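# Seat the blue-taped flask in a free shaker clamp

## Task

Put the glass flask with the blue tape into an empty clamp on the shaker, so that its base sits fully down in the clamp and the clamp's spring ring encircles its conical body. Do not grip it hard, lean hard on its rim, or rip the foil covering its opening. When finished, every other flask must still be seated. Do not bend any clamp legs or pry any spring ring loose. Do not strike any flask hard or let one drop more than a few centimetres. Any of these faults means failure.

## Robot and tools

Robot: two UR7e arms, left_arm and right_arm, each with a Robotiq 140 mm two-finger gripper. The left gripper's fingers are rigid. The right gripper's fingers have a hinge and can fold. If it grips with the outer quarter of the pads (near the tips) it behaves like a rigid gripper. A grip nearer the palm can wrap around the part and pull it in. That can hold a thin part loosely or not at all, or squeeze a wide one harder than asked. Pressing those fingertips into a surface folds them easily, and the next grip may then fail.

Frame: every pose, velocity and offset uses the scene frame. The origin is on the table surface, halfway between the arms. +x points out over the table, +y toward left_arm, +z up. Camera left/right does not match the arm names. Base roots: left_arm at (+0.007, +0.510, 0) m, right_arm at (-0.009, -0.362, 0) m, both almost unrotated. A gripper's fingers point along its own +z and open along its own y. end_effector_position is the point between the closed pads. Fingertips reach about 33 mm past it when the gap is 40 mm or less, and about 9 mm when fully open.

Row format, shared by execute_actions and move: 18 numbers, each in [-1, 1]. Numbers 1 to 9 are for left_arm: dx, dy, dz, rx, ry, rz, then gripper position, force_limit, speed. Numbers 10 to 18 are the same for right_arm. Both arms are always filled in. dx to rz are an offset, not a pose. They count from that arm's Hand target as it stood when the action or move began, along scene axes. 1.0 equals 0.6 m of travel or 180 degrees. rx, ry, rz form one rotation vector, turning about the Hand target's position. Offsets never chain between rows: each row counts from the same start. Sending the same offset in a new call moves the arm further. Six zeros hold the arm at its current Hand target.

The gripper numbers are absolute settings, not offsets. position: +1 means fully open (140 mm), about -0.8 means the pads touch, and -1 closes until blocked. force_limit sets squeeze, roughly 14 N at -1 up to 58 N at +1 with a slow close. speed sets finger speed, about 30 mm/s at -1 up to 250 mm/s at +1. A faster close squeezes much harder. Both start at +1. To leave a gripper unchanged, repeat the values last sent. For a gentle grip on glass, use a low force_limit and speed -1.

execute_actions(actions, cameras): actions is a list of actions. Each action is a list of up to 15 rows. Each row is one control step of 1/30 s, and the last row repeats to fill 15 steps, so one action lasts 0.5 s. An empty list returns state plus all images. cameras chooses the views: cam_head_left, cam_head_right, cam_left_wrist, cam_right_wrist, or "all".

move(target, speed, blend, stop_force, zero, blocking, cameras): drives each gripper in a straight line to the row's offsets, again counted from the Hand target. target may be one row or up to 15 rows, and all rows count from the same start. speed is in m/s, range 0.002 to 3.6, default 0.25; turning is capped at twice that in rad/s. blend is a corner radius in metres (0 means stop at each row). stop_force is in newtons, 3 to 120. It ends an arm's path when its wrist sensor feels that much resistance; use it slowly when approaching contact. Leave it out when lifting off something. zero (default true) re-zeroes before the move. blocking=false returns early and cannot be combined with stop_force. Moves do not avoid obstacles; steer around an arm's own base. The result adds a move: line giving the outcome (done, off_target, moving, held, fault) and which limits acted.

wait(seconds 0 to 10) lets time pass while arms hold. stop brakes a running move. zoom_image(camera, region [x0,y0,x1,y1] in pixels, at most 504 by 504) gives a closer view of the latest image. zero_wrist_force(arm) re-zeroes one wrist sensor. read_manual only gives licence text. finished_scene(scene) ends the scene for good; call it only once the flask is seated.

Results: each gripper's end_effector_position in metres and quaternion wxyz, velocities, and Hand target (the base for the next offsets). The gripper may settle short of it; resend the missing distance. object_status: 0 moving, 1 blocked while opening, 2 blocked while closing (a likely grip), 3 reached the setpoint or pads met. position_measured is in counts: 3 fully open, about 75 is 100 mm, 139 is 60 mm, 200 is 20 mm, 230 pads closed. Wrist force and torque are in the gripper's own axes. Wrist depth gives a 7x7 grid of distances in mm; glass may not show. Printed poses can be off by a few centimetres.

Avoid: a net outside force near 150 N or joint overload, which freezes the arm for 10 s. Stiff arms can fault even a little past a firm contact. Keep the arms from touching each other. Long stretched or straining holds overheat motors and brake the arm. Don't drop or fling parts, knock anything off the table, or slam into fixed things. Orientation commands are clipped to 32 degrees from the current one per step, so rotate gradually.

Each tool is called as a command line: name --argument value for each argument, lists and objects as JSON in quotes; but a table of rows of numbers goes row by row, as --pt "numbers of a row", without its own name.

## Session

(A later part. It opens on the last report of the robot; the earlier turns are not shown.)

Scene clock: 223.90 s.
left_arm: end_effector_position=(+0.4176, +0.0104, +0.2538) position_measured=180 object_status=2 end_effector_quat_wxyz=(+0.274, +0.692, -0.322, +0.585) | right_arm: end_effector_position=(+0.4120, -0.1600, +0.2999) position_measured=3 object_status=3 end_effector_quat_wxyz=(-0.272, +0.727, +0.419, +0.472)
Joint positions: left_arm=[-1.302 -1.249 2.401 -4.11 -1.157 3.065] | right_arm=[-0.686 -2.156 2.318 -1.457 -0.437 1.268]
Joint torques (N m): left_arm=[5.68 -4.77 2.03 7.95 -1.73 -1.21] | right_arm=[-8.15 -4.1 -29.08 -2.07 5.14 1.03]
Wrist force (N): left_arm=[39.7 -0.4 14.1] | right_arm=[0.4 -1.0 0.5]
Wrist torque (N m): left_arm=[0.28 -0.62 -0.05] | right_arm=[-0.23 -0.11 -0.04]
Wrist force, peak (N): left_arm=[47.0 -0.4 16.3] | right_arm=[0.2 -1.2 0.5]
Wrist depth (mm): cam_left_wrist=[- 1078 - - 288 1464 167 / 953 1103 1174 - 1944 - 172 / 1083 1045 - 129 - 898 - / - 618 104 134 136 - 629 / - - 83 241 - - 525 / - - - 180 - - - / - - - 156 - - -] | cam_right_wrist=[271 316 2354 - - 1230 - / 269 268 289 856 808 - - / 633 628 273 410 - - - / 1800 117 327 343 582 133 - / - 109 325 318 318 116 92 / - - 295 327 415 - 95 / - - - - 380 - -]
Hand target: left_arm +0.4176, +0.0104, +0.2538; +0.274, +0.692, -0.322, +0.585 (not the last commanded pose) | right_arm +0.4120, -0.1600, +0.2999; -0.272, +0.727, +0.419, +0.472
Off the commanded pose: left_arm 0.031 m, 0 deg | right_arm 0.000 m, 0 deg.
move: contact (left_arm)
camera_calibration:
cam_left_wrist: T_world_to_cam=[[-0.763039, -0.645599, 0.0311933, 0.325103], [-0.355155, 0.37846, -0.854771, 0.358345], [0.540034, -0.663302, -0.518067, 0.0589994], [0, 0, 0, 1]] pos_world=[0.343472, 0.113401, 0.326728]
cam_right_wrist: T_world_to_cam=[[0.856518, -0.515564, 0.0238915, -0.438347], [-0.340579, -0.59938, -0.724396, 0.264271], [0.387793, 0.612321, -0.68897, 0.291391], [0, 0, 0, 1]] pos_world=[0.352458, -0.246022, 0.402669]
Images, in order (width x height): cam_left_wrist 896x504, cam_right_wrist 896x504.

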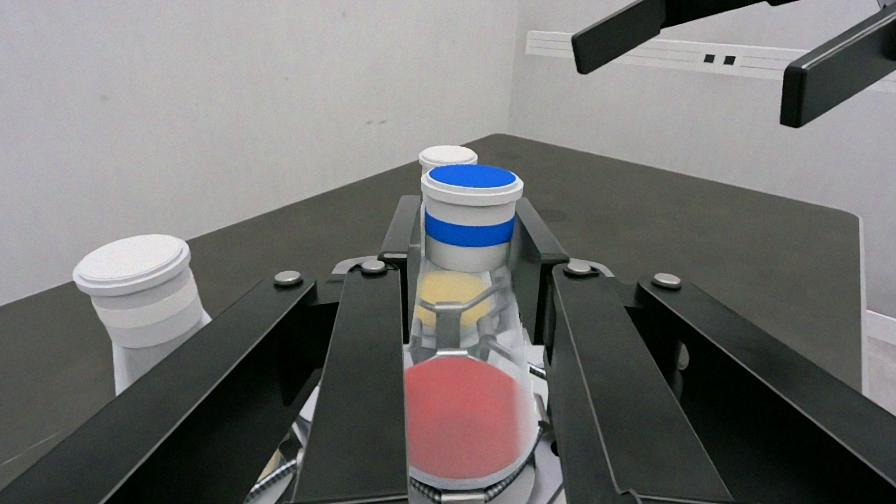

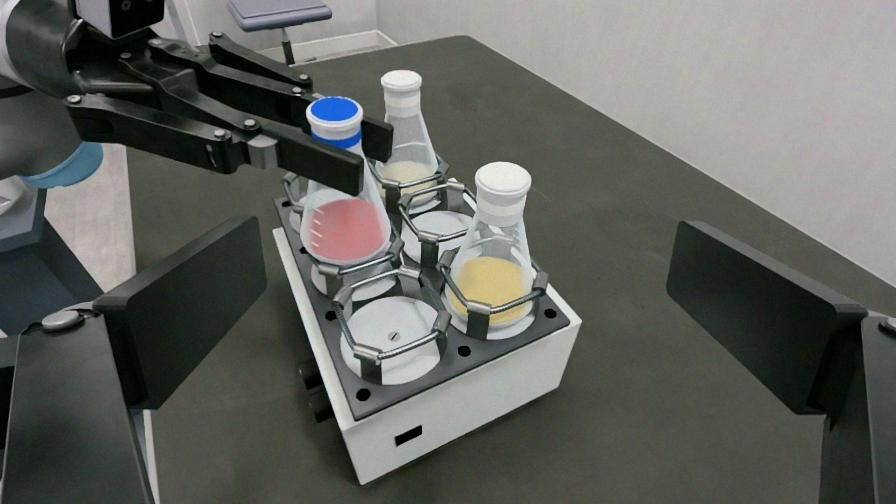

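move --pt "0 0 0.012 0 0 0 -1 -1 -1 0 0 0 0 0 0 1 1 1" --pt "0.0010 -0.0014 0.012 0 0 0 -1 -1 -1 0 0 0 0 0 0 1 1 1" --speed 0.05 --cameras '["cam_left_wrist","cam_right_wrist","cam_head_left"]'

zoom_image --camera "cam_right_wrist" --region '[260, 90, 460, 310]'

zoom_image --camera "cam_head_left" --region '[390, 95, 530, 235]'

Scene clock: 226.80 s.
left_arm: end_effector_position=(+0.4182, +0.0094, +0.2611) position_measured=180 object_status=2 end_effector_quat_wxyz=(+0.274, +0.692, -0.322, +0.585) | right_arm: end_effector_position=(+0.4120, -0.1600, +0.2999) position_measured=3 object_status=3 end_effector_quat_wxyz=(-0.272, +0.727, +0.419, +0.472)
Joint positions: left_arm=[-1.301 -1.27 2.394 -4.083 -1.158 3.065] | right_arm=[-0.686 -2.156 2.318 -1.457 -0.437 1.268]
Joint torques (N m): left_arm=[9.72 -30.05 -6.22 -2.8 -0.16 1.29] | right_arm=[-8.26 -3.96 -29.95 -2.09 5.09 0.95]
Wrist force (N): left_arm=[0.4 2.2 0.4] | right_arm=[0.3 -0.9 0.4]
Wrist torque (N m): left_arm=[0.49 -0.39 -0.14] | right_arm=[-0.21 -0.11 -0.04]
Wrist force, peak (N): left_arm=[40.2 -0.3 14.0] | right_arm=[0.4 -1.3 0.3]
Wrist depth (mm): cam_left_wrist=[898 1078 1289 - 290 308 243 / 938 1088 - - 2118 - 174 / 1027 - - 131 - - - / - 1114 - 133 586 661 - / - 135 83 270 - 538 542 / - - - 182 - - - / - - - 161 - - -] | cam_right_wrist=[267 292 2354 - 1560 - - / 261 260 263 - - - 1029 / 1827 - 332 409 - - - / 1677 118 323 338 555 132 - / - 109 326 317 330 124 92 / - - 295 326 403 443 94 / - - 360 372 - - -]
Hand target: left_arm +0.4182, +0.0095, +0.2610; +0.274, +0.692, -0.322, +0.585 | right_arm +0.4120, -0.1600, +0.2999; -0.272, +0.727, +0.419, +0.472
Off the commanded pose: left_arm 0.000 m, 0 deg | right_arm 0.000 m, 0 deg.
move: done
camera_calibration:
cam_left_wrist: T_world_to_cam=[[-0.763116, -0.645505, 0.0312645, 0.32468], [-0.355152, 0.37846, -0.854772, 0.365176], [0.539927, -0.663394, -0.518061, 0.0618387], [0, 0, 0, 1]] pos_world=[0.344073, 0.112401, 0.334027]
cam_right_wrist: T_world_to_cam=[[0.856518, -0.515564, 0.0238915, -0.438347], [-0.340579, -0.59938, -0.724396, 0.264271], [0.387793, 0.612321, -0.68897, 0.291391], [0, 0, 0, 1]] pos_world=[0.352458, -0.246022, 0.402669]
Images, in order (width x height): cam_head_left 896x504, cam_left_wrist 896x504, cam_right_wrist 896x504.

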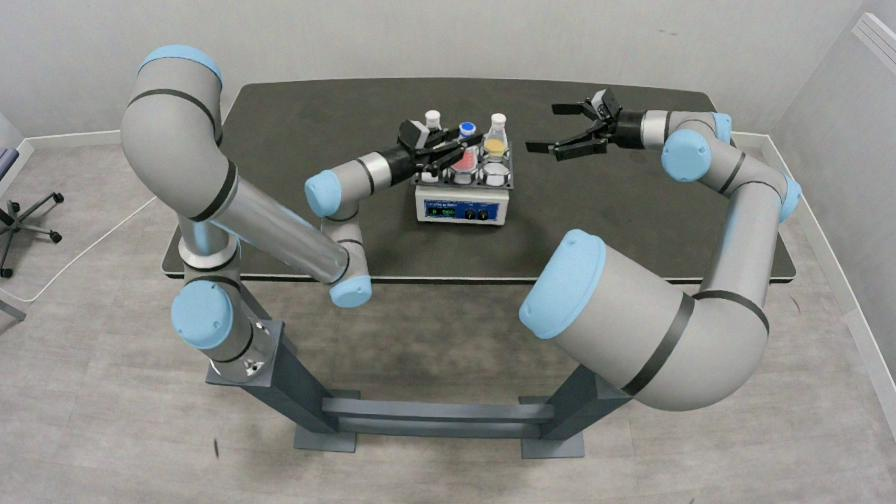

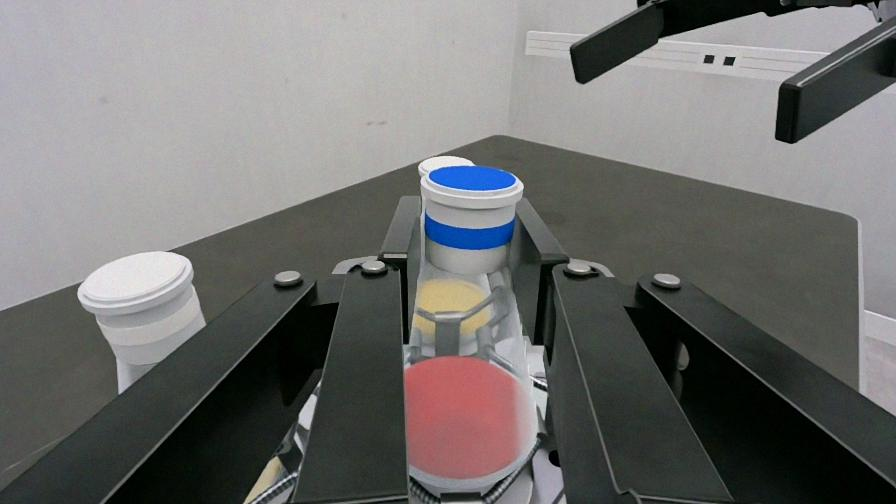

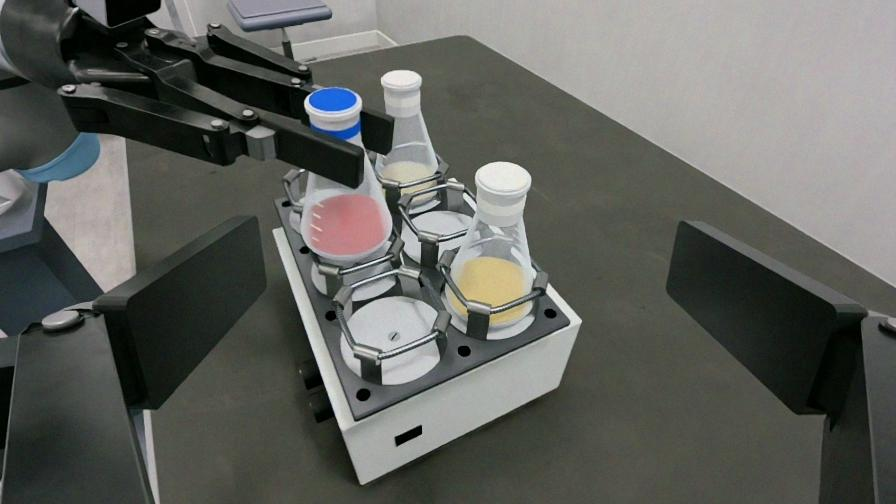

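Scaled by 2.291 from the camera's 896x504 image, which has a finer 1280x720 frame.

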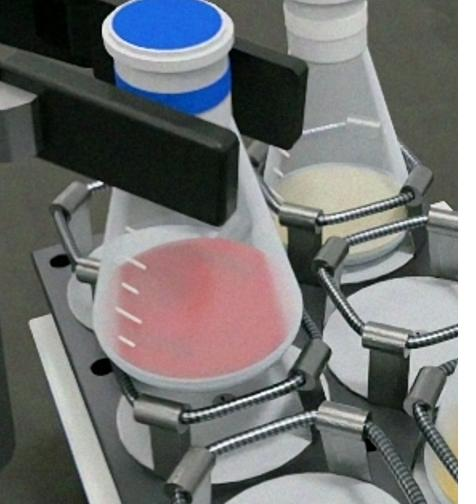

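Scaled by 3.600 from the camera's 896x504 image, which has a finer 1280x720 frame.

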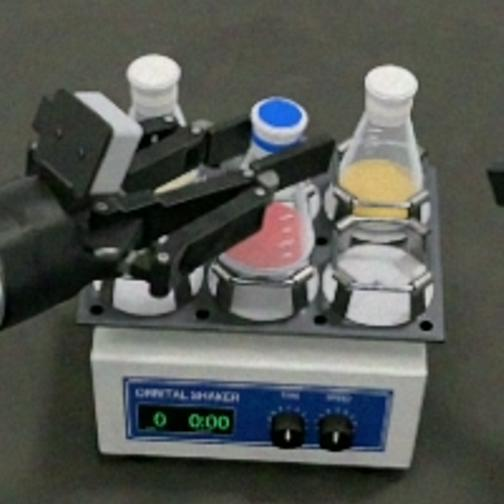

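move --target '[-0.0036,0.0043,0.0,-0.0149,-0.0125,0,-1,-1,-1,0,0,0,0,0,0,1,1,1]' --speed 0.05 --cameras '["cam_right_wrist"]'

zoom_image --camera "cam_right_wrist" --region '[260, 90, 460, 310]'

move --target '[0,0,-0.06,0,0,0,-1,-1,-1,0,0,0,0,0,0,1,1,1]' --speed 0.01 --stop_force 20 --cameras '["cam_left_wrist","cam_right_wrist"]'

zoom_image --camera "cam_right_wrist" --region '[260, 90, 460, 310]'

zoom_image --camera "cam_left_wrist" --region '[370, 250, 580, 504]'

Scene clock: 230.50 s.
left_arm: end_effector_position=(+0.4160, +0.0121, +0.2610) position_measured=180 object_status=2 end_effector_quat_wxyz=(+0.284, +0.674, -0.314, +0.605) | right_arm: end_effector_position=(+0.4120, -0.1600, +0.2999) position_measured=3 object_status=3 end_effector_quat_wxyz=(-0.272, +0.727, +0.419, +0.472)
Joint positions: left_arm=[-1.309 -1.207 2.402 -4.219 -1.147 3.091] | right_arm=[-0.686 -2.156 2.318 -1.457 -0.437 1.268]
Joint torques (N m): left_arm=[0.7 -29.56 -14.99 -4.09 -1.44 -1.67] | right_arm=[-7.86 -3.24 -29.45 -2.24 5.02 1.2]
Wrist force (N): left_arm=[0.4 2.3 0.5] | right_arm=[0.3 -0.8 0.3]
Wrist torque (N m): left_arm=[0.49 -0.39 -0.18] | right_arm=[-0.20 -0.11 -0.04]
Wrist force, peak (N): left_arm=[0.5 2.3 0.6] | right_arm=[0.4 -1.3 0.2]
Wrist depth (mm): cam_left_wrist=[- - - - 304 292 179 / - 1262 - - - 1540 178 / - - - 147 - - - / - 1198 690 133 121 650 1571 / 486 136 83 253 - 565 1530 / - - - 182 - - - / - - - 161 - - -] | cam_right_wrist=[275 318 2148 - - 1083 - / 271 268 263 - - 1338 1029 / 414 - 335 405 - - - / 1700 117 323 349 554 133 - / - 109 326 313 373 123 92 / - 423 295 328 428 425 94 / - - 364 377 388 391 -]
Hand target: left_arm +0.4160, +0.0121, +0.2610; +0.284, +0.674, -0.314, +0.605 | right_arm +0.4120, -0.1600, +0.2999; -0.272, +0.727, +0.419, +0.472
Off the commanded pose: left_arm 0.000 m, 0 deg | right_arm 0.000 m, 0 deg.
move: done
camera_calibration:
cam_right_wrist: T_world_to_cam=[[0.856518, -0.515564, 0.0238915, -0.438347], [-0.340579, -0.59938, -0.724396, 0.264271], [0.387793, 0.612321, -0.68897, 0.291391], [0, 0, 0, 1]] pos_world=[0.352458, -0.246022, 0.402669]
Images, in order (width x height): cam_right_wrist 896x504.

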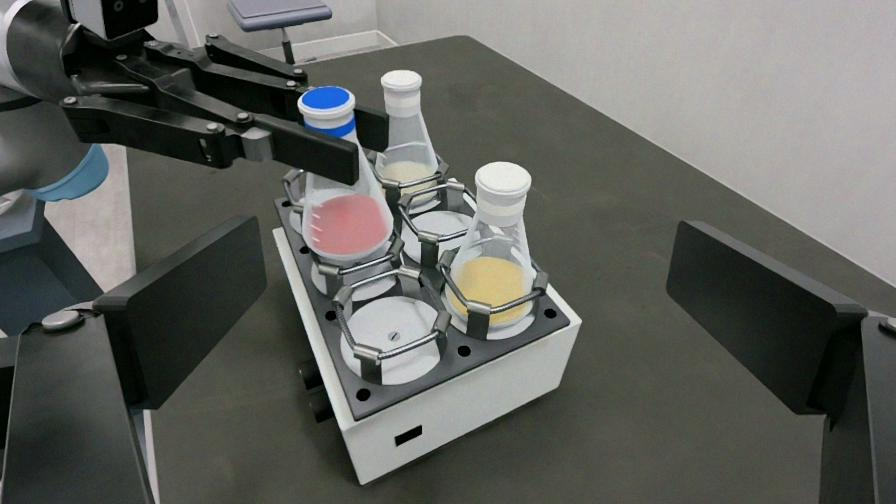

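Scaled by 2.291 from the camera's 896x504 image, which has a finer 1280x720 frame.

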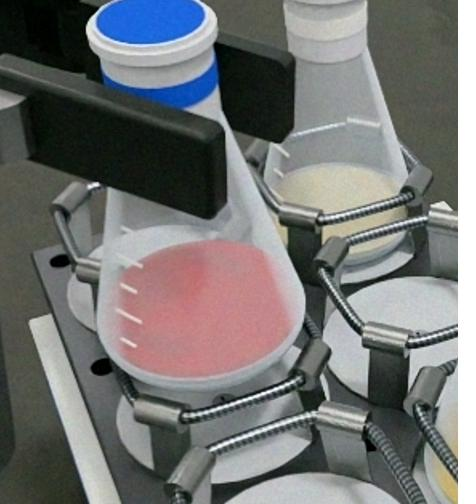

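Scene clock: 232.30 s.
left_arm: end_effector_position=(+0.4160, +0.0121, +0.2530) position_measured=180 object_status=2 end_effector_quat_wxyz=(+0.284, +0.674, -0.314, +0.605) | right_arm: end_effector_position=(+0.4120, -0.1600, +0.2999) position_measured=3 object_status=3 end_effector_quat_wxyz=(-0.272, +0.727, +0.419, +0.472)
Joint positions: left_arm=[-1.309 -1.181 2.404 -4.249 -1.147 3.091] | right_arm=[-0.686 -2.156 2.318 -1.457 -0.437 1.268]
Joint torques (N m): left_arm=[8.23 -18.48 -8.39 0.09 -1.75 -1.37] | right_arm=[-8.53 -3.29 -30.72 -2.43 5.17 1.07]
Wrist force (N): left_arm=[16.8 0.8 3.2] | right_arm=[0.1 -1.1 0.4]
Wrist torque (N m): left_arm=[0.44 -0.58 -0.05] | right_arm=[-0.25 -0.08 -0.04]
Wrist force, peak (N): left_arm=[25.5 0.5 3.7] | right_arm=[0.7 -1.1 0.3]
Wrist depth (mm): cam_left_wrist=[- 1098 - 2238 300 290 175 / 972 - - - - - 182 / - 1242 1340 131 - 1706 - / - 1083 739 133 136 - 1744 / - 137 83 235 - - 516 / - - - 183 - - - / - - - 156 - - -] | cam_right_wrist=[278 1943 2577 - 1530 1302 - / 284 281 284 - - - - / 412 254 271 401 - 671 1098 / 1677 117 325 339 - 133 583 / - 109 315 311 331 116 92 / - 416 292 328 418 - 95 / - - - - - - -]
Hand target: left_arm +0.4160, +0.0121, +0.2530; +0.284, +0.674, -0.314, +0.605 (not the last commanded pose) | right_arm +0.4120, -0.1600, +0.2999; -0.272, +0.727, +0.419, +0.472
Off the commanded pose: left_arm 0.028 m, 0 deg | right_arm 0.000 m, 0 deg.
move: contact (left_arm)
camera_calibration:
cam_left_wrist: T_world_to_cam=[[-0.764227, -0.644179, 0.031483, 0.325464], [-0.32095, 0.337512, -0.884916, 0.350326], [0.559418, -0.686381, -0.464685, 0.039245], [0, 0, 0, 1]] pos_world=[0.339211, 0.118355, 0.317999]
cam_right_wrist: T_world_to_cam=[[0.856518, -0.515564, 0.0238915, -0.438347], [-0.340579, -0.59938, -0.724396, 0.264271], [0.387793, 0.612321, -0.68897, 0.291391], [0, 0, 0, 1]] pos_world=[0.352458, -0.246022, 0.402669]
Images, in order (width x height): cam_left_wrist 896x504, cam_right_wrist 896x504.

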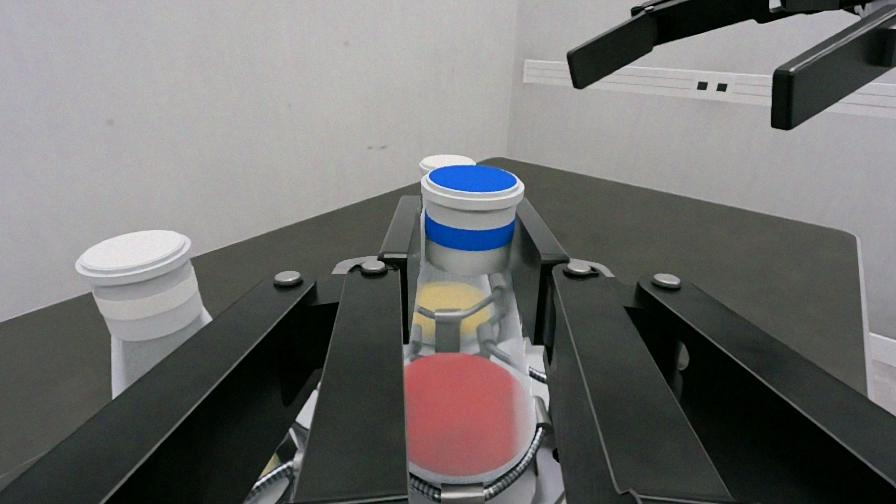

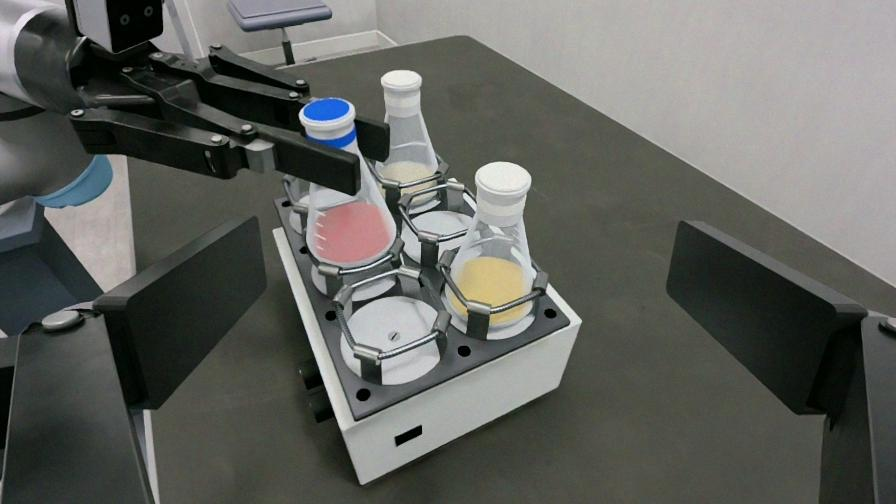

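Scaled by 2.291 from the camera's 896x504 image, which has a finer 1280x720 frame.

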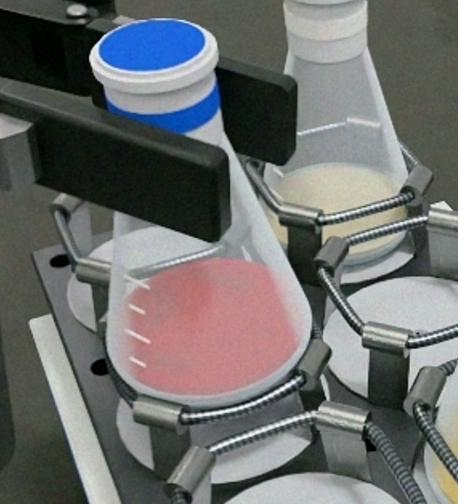

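Scaled by 1.984 from the camera's 896x504 image, which has a finer 1280x720 frame.

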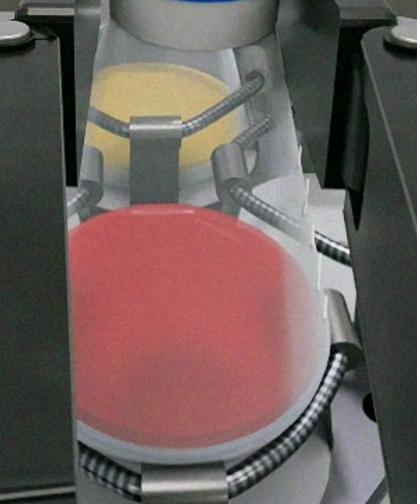

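move --target '[0,0,-0.06,0,0,0,-1,-1,-1,0,0,0,0,0,0,1,1,1]' --speed 0.01 --stop_force 42 --zero false --cameras '["cam_left_wrist","cam_right_wrist"]'

zoom_image --camera "cam_right_wrist" --region '[260, 90, 460, 310]'

zoom_image --camera "cam_left_wrist" --region '[370, 250, 580, 504]'

Scene clock: 234.70 s.
left_arm: end_effector_position=(+0.4161, +0.0121, +0.2512) position_measured=180 object_status=2 end_effector_quat_wxyz=(+0.284, +0.674, -0.314, +0.606) | right_arm: end_effector_position=(+0.4120, -0.1600, +0.2999) position_measured=3 object_status=3 end_effector_quat_wxyz=(-0.272, +0.727, +0.419, +0.472)
Joint positions: left_arm=[-1.309 -1.174 2.404 -4.256 -1.147 3.091] | right_arm=[-0.686 -2.156 2.318 -1.457 -0.437 1.268]
Joint torques (N m): left_arm=[6.48 -12.16 -5.58 3.67 -1.57 -1.35] | right_arm=[-7.83 -2.96 -29.45 -2.38 4.74 0.91]
Wrist force (N): left_arm=[29.5 -0.9 -1.2] | right_arm=[0.5 -1.0 0.3]
Wrist torque (N m): left_arm=[0.46 -0.85 -0.07] | right_arm=[-0.22 -0.12 -0.04]
Wrist force, peak (N): left_arm=[43.9 2.5 -2.4] | right_arm=[0.6 -1.3 0.5]
Wrist depth (mm): cam_left_wrist=[878 1014 - 1694 299 291 172 / - 1180 1333 - - 1625 182 / - 1135 - 131 - - 1455 / - - - 133 136 - - / - 134 83 239 - - 505 / - - - 181 - - - / - - - 155 - - -] | cam_right_wrist=[280 323 2950 2401 - - 1016 / 284 281 293 - - 1275 1079 / 412 269 274 402 656 1275 - / 1712 117 328 339 - 132 - / - 109 325 312 333 116 92 / - - 293 327 - 435 94 / - - - - - - -]
Hand target: left_arm +0.4161, +0.0121, +0.2512; +0.284, +0.674, -0.314, +0.606 (not the last commanded pose) | right_arm +0.4120, -0.1600, +0.2999; -0.272, +0.727, +0.419, +0.472
Off the commanded pose: left_arm 0.034 m, 0 deg | right_arm 0.000 m, 0 deg.
move: contact (left_arm)
camera_calibration:
cam_left_wrist: T_world_to_cam=[[-0.764251, -0.644133, 0.0318319, 0.325416], [-0.320728, 0.336789, -0.885272, 0.348765], [0.559512, -0.68678, -0.463983, 0.0381532], [0, 0, 0, 1]] pos_world=[0.339211, 0.118354, 0.316096]
cam_right_wrist: T_world_to_cam=[[0.856518, -0.515564, 0.0238915, -0.438347], [-0.340579, -0.59938, -0.724396, 0.264271], [0.387793, 0.612321, -0.68897, 0.291391], [0, 0, 0, 1]] pos_world=[0.352458, -0.246022, 0.402669]
Images, in order (width x height): cam_left_wrist 896x504, cam_right_wrist 896x504.

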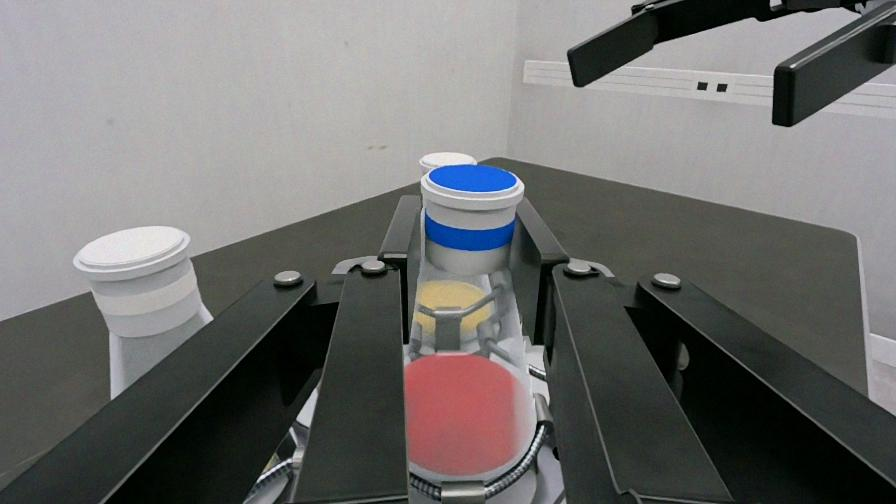

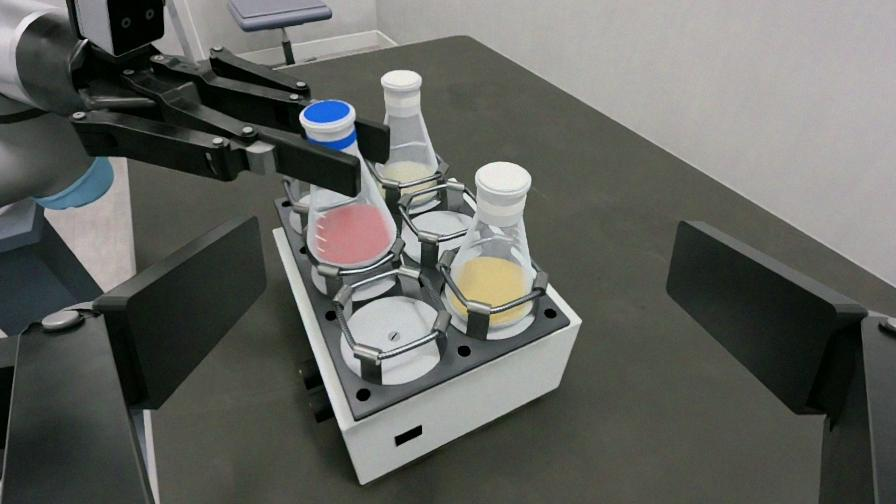

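Scaled by 2.291 from the camera's 896x504 image, which has a finer 1280x720 frame.

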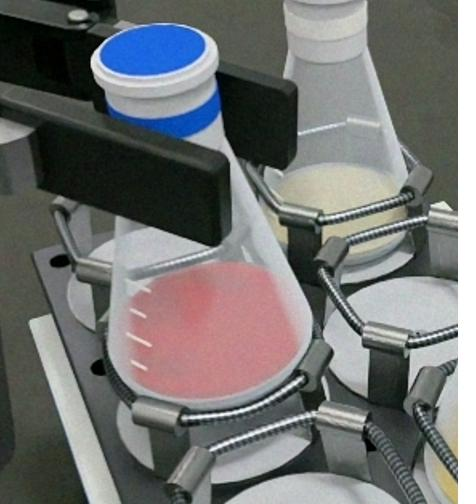

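Scaled by 1.984 from the camera's 896x504 image, which has a finer 1280x720 frame.

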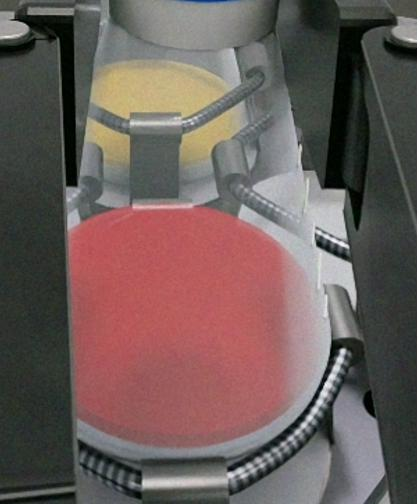

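move --target '[0,0,-0.06,0,0,0,-1,-1,-1,0,0,0,0,0,0,1,1,1]' --speed 0.008 --stop_force 54 --zero false --cameras '["cam_left_wrist","cam_right_wrist"]'

zoom_image --camera "cam_right_wrist" --region '[260, 90, 460, 310]'

zoom_image --camera "cam_left_wrist" --region '[370, 250, 580, 504]'

Scene clock: 240.90 s.
left_arm: end_effector_position=(+0.4126, +0.0226, +0.2445) position_measured=180 object_status=2 end_effector_quat_wxyz=(+0.313, +0.650, -0.287, +0.631) | right_arm: end_effector_position=(+0.4120, -0.1600, +0.2999) position_measured=3 object_status=3 end_effector_quat_wxyz=(-0.272, +0.727, +0.419, +0.472)
Joint positions: left_arm=[-1.311 -1.05 2.412 -4.494 -1.145 3.093] | right_arm=[-0.686 -2.156 2.318 -1.457 -0.437 1.268]
Joint torques (N m): left_arm=[-13.13 -9.37 8.47 11.31 2.35 1.12] | right_arm=[-7.86 -2.11 -29.85 -2.48 4.89 1.12]
Wrist force (N): left_arm=[45.2 7.8 -22.9] | right_arm=[0.3 -1.0 0.3]
Wrist torque (N m): left_arm=[0.38 -1.38 -0.59] | right_arm=[-0.23 -0.11 -0.04]
Wrist force, peak (N): left_arm=[55.2 13.7 12.8] | right_arm=[0.8 -1.3 0.4]
Wrist depth (mm): cam_left_wrist=[919 - - - - 311 235 / 1018 1146 - - 2027 1603 193 / - 1093 - 141 - 1625 1482 / - 146 - 131 838 945 1511 / - - 83 268 - - - / - - - 175 - - - / - - - 158 - - -] | cam_right_wrist=[299 1762 2449 - 1511 - - / 306 312 286 - 1360 - - / 409 275 305 405 714 - - / 459 117 336 337 - 133 - / - 109 328 311 356 116 92 / - 416 307 330 422 - 94 / - - 350 374 389 392 -]
Hand target: left_arm +0.4161, +0.0121, +0.2152; +0.284, +0.674, -0.314, +0.606 | right_arm +0.4120, -0.1600, +0.2999; -0.272, +0.727, +0.419, +0.472
Off the commanded pose: left_arm 0.031 m, 6 deg | right_arm 0.000 m, 0 deg.
move: off_target (left_arm)
camera_calibration:
cam_left_wrist: T_world_to_cam=[[-0.765853, -0.638726, 0.0741517, 0.319992], [-0.29392, 0.245167, -0.923853, 0.338675], [0.571909, -0.72933, -0.375497, 0.0184645], [0, 0, 0, 1]] pos_world=[0.33405, 0.134822, 0.296092]
cam_right_wrist: T_world_to_cam=[[0.856518, -0.515564, 0.0238915, -0.438347], [-0.340579, -0.59938, -0.724396, 0.264271], [0.387793, 0.612321, -0.68897, 0.291391], [0, 0, 0, 1]] pos_world=[0.352458, -0.246022, 0.402669]
Images, in order (width x height): cam_left_wrist 896x504, cam_right_wrist 896x504.

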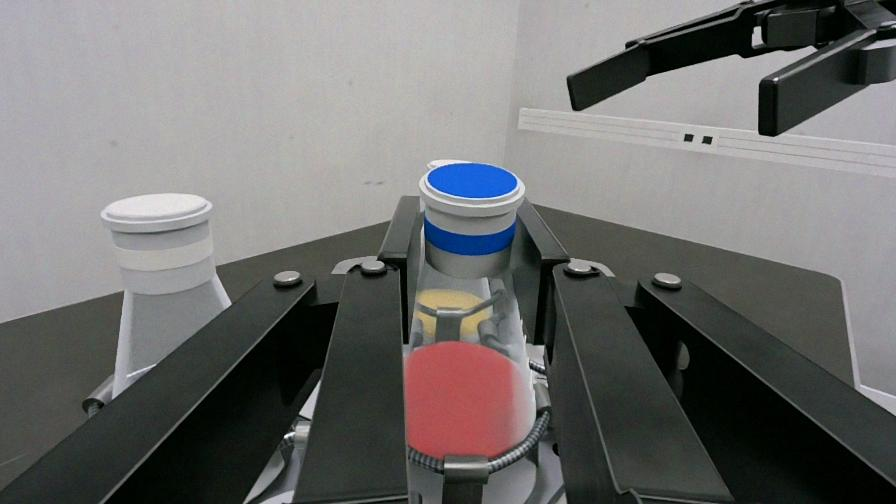

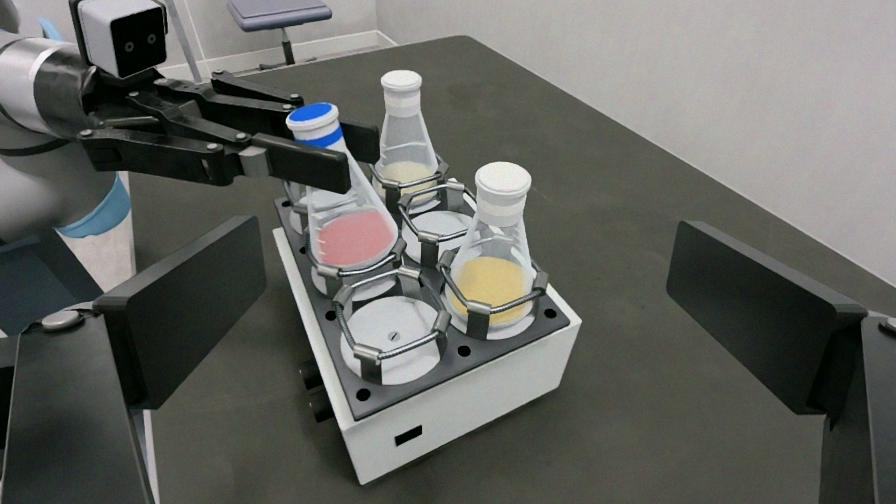

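Scaled by 2.291 from the camera's 896x504 image, which has a finer 1280x720 frame.

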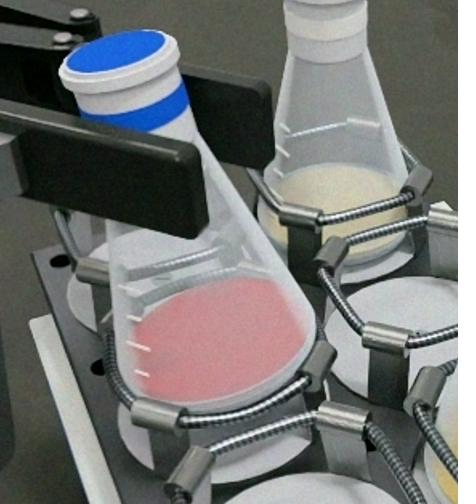

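Scaled by 1.984 from the camera's 896x504 image, which has a finer 1280x720 frame.

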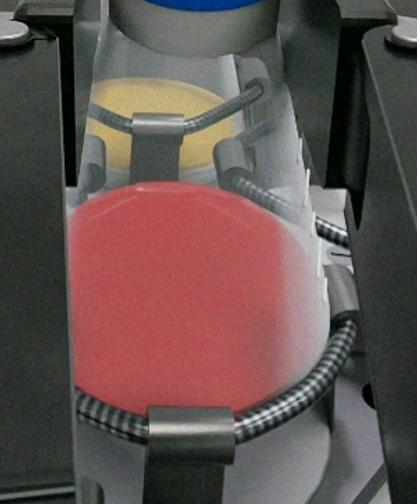

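move --pt "-0.0058 0.0175 0.0475 0 0 0 -1 -1 -1 0 0 0 0 0 0 1 1 1" --pt "0.0070 0.0022 0.0475 0 0 0 -1 -1 -1 0 0 0 0 0 0 1 1 1" --speed 0.03 --cameras '["cam_left_wrist","cam_right_wrist"]'

zoom_image --camera "cam_right_wrist" --region '[260, 90, 460, 310]'

zoom_image --camera "cam_left_wrist" --region '[370, 250, 580, 504]'

Scene clock: 244.73 s.
left_arm: end_effector_position=(+0.4204, +0.0134, +0.2436) position_measured=181 object_status=2 end_effector_quat_wxyz=(+0.284, +0.674, -0.314, +0.606) end_effector_velocity=(-0.001, +0.002, +0.000) end_effector_angular_velocity=(+0.000, +0.000, +0.001) | right_arm: end_effector_position=(+0.4120, -0.1600, +0.2999) position_measured=3 object_status=3 end_effector_quat_wxyz=(-0.272, +0.727, +0.419, +0.472)
Joint positions: left_arm=[-1.294 -1.147 2.4 -4.28 -1.161 3.093] | right_arm=[-0.686 -2.156 2.318 -1.457 -0.437 1.268]
Joint velocities: left_arm=[-0.002 -0.002 0.006 -0.005 0.003 0] | right_arm=[within noise]
Joint torques (N m): left_arm=[-13.14 -37.19 -2.77 -4.77 1.42 0.72] | right_arm=[-7.14 -2.03 -28.43 -2.38 4.82 1.23]
Wrist force (N): left_arm=[-4.0 3.7 0.2] | right_arm=[0.3 -0.8 0.3]
Wrist torque (N m): left_arm=[0.75 0.50 -0.22] | right_arm=[-0.18 -0.10 -0.04]
Wrist force, peak (N): left_arm=[59.0 5.0 7.5] | right_arm=[0.7 -1.1 0.6]
Wrist depth (mm): cam_left_wrist=[- 1129 1395 - 291 298 167 / - - 1363 - - 1682 1275 / 1050 - - 226 - 1647 - / - 132 104 135 133 - 793 / - - 83 238 - - - / - - - 200 - - - / - - - 154 - - -] | cam_right_wrist=[287 1991 2847 - - - - / 291 292 306 - - 1262 - / 416 271 278 393 664 - 1243 / 1689 117 360 341 547 133 - / - 109 327 317 373 116 92 / - - 295 328 422 - 94 / - - 373 363 - - -]
Hand target: left_arm +0.4203, +0.0134, +0.2437; +0.284, +0.674, -0.314, +0.606 | right_arm +0.4120, -0.1600, +0.2999; -0.272, +0.727, +0.419, +0.472
Off the commanded pose: left_arm 0.000 m, 0 deg | right_arm 0.000 m, 0 deg.
move: done
camera_calibration:
cam_left_wrist: T_world_to_cam=[[-0.76419, -0.64421, 0.0317271, 0.329802], [-0.320828, 0.336987, -0.885161, 0.342955], [0.559538, -0.68661, -0.464203, 0.0331535], [0, 0, 0, 1]] pos_world=[0.343511, 0.119654, 0.308497]
cam_right_wrist: T_world_to_cam=[[0.856518, -0.515564, 0.0238915, -0.438347], [-0.340579, -0.59938, -0.724396, 0.264271], [0.387793, 0.612321, -0.68897, 0.291391], [0, 0, 0, 1]] pos_world=[0.352458, -0.246022, 0.402669]
Images, in order (width x height): cam_left_wrist 896x504, cam_right_wrist 896x504.

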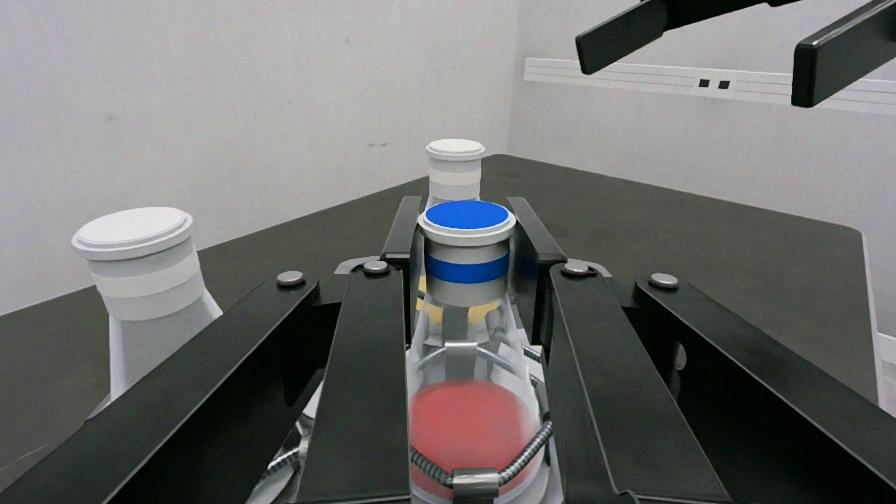

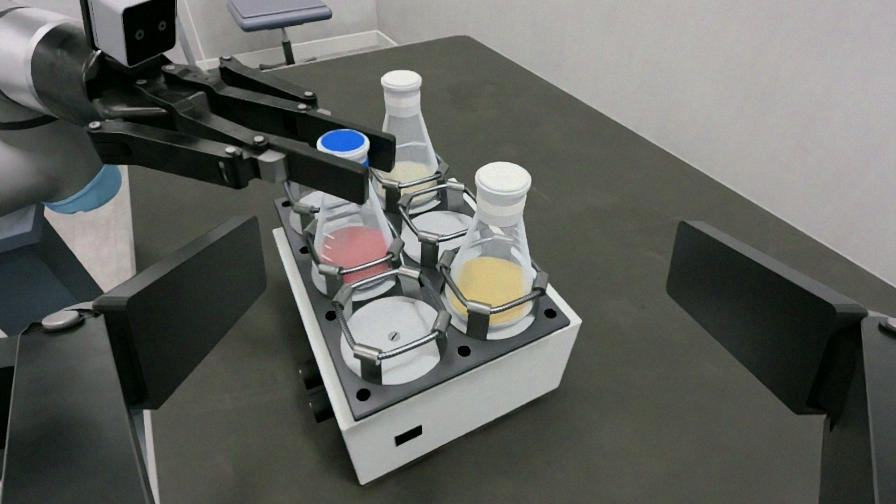

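Scaled by 2.291 from the camera's 896x504 image, which has a finer 1280x720 frame.

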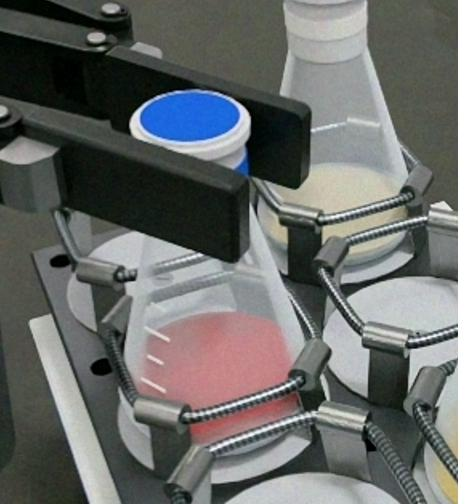

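Scaled by 1.984 from the camera's 896x504 image, which has a finer 1280x720 frame.

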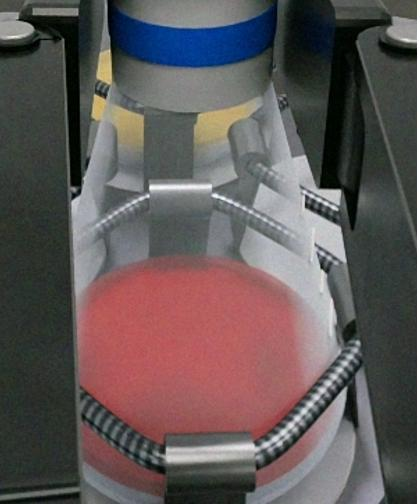

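move --target '[0,0,0,0,0,0,-0.1,-1,-1,0,0,0,0,0,0,1,1,1]' --cameras '["cam_left_wrist","cam_right_wrist","cam_head_right"]'

zoom_image --camera "cam_right_wrist" --region '[260, 50, 570, 340]'

zoom_image --camera "cam_left_wrist" --region '[370, 180, 600, 504]'

zoom_image --camera "cam_head_right" --region '[390, 95, 550, 255]'

Scene clock: 248.73 s.
left_arm: end_effector_position=(+0.4203, +0.0134, +0.2437) position_measured=141 object_status=0 end_effector_quat_wxyz=(+0.284, +0.674, -0.314, +0.606) | right_arm: end_effector_position=(+0.4120, -0.1600, +0.2999) position_measured=3 object_status=3 end_effector_quat_wxyz=(-0.272, +0.727, +0.419, +0.472)
Joint positions: left_arm=[-1.294 -1.147 2.4 -4.28 -1.161 3.093] | right_arm=[-0.686 -2.156 2.318 -1.457 -0.437 1.268]
Joint torques (N m): left_arm=[-13.87 -30.61 -1.9 -2.78 1.27 -1.12] | right_arm=[-8.68 -1.24 -30.11 -2.62 5.01 0.91]
Wrist force (N): left_arm=[-2.8 3.6 0.2] | right_arm=[0.3 -1.0 0.4]
Wrist torque (N m): left_arm=[0.77 0.49 -0.21] | right_arm=[-0.23 -0.10 -0.04]
Wrist force, peak (N): left_arm=[-4.3 3.9 0.3] | right_arm=[0.4 -1.3 0.7]
Wrist depth (mm): cam_left_wrist=[892 - - 1614 1757 296 167 / - 1103 - - 2348 - 1216 / - - 1420 230 - - - / - 135 135 138 121 - - / - 83 111 204 119 92 - / - - - 193 - - - / - - - 165 - - -] | cam_right_wrist=[287 323 2401 - - 1189 - / 293 302 315 - - - 1083 / 416 260 276 406 - 1309 - / 1590 117 361 339 - 133 558 / - 109 329 310 330 116 92 / - - 295 326 420 - 95 / - - - 376 373 370 -]
Hand target: left_arm +0.4203, +0.0134, +0.2437; +0.284, +0.674, -0.314, +0.606 | right_arm +0.4120, -0.1600, +0.2999; -0.272, +0.727, +0.419, +0.472
Off the commanded pose: left_arm 0.000 m, 0 deg | right_arm 0.000 m, 0 deg.
move: done
camera_calibration:
cam_left_wrist: T_world_to_cam=[[-0.764251, -0.644133, 0.0318319, 0.329702], [-0.320728, 0.336789, -0.885272, 0.343035], [0.559512, -0.68678, -0.463983, 0.0332162], [0, 0, 0, 1]] pos_world=[0.343411, 0.119654, 0.308596]
cam_right_wrist: T_world_to_cam=[[0.856518, -0.515564, 0.0238915, -0.438347], [-0.340579, -0.59938, -0.724396, 0.264271], [0.387793, 0.612321, -0.68897, 0.291391], [0, 0, 0, 1]] pos_world=[0.352458, -0.246022, 0.402669]
Images, in order (width x height): cam_head_right 896x504, cam_left_wrist 896x504, cam_right_wrist 896x504.

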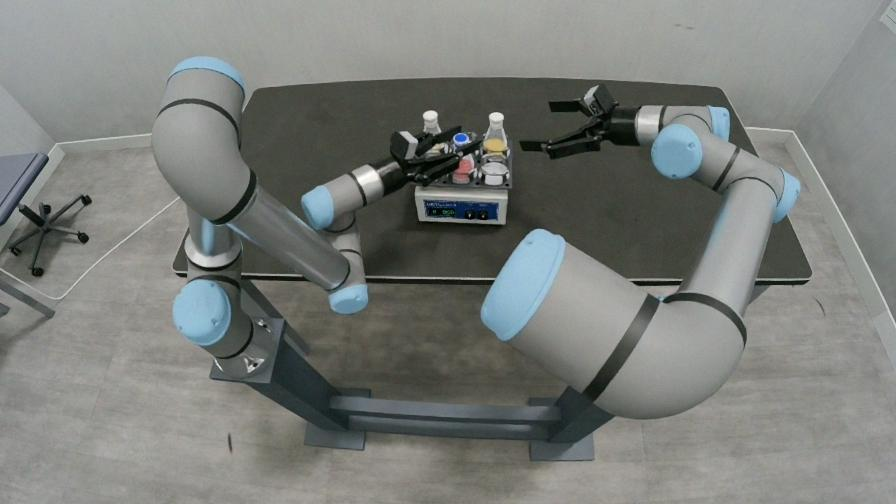

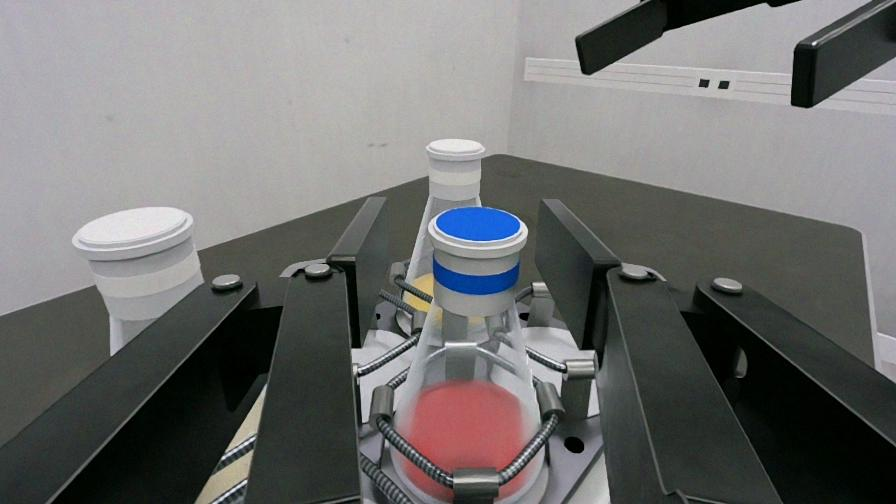

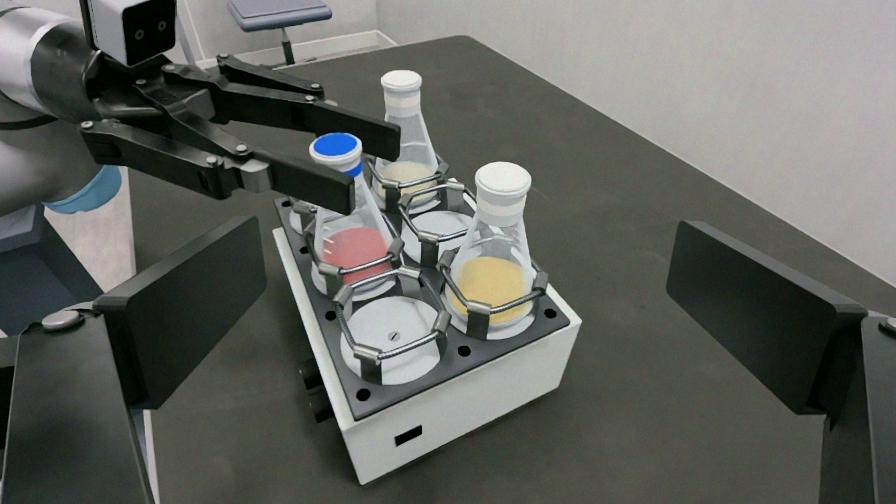

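Scaled by 1.626 from the camera's 896x504 image, which has a finer 1280x720 frame.

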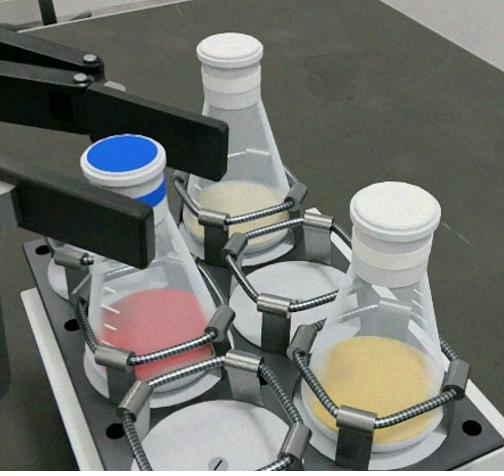

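Scaled by 1.556 from the camera's 896x504 image, which has a finer 1280x720 frame.

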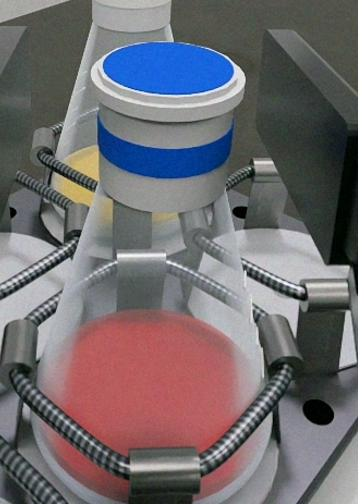

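Scaled by 3.150 from the camera's 896x504 image, which has a finer 1280x720 frame.

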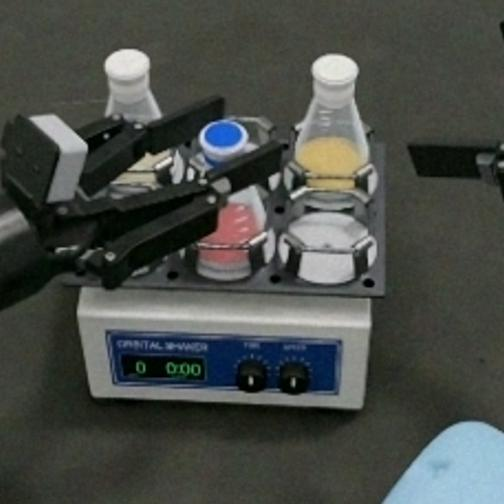

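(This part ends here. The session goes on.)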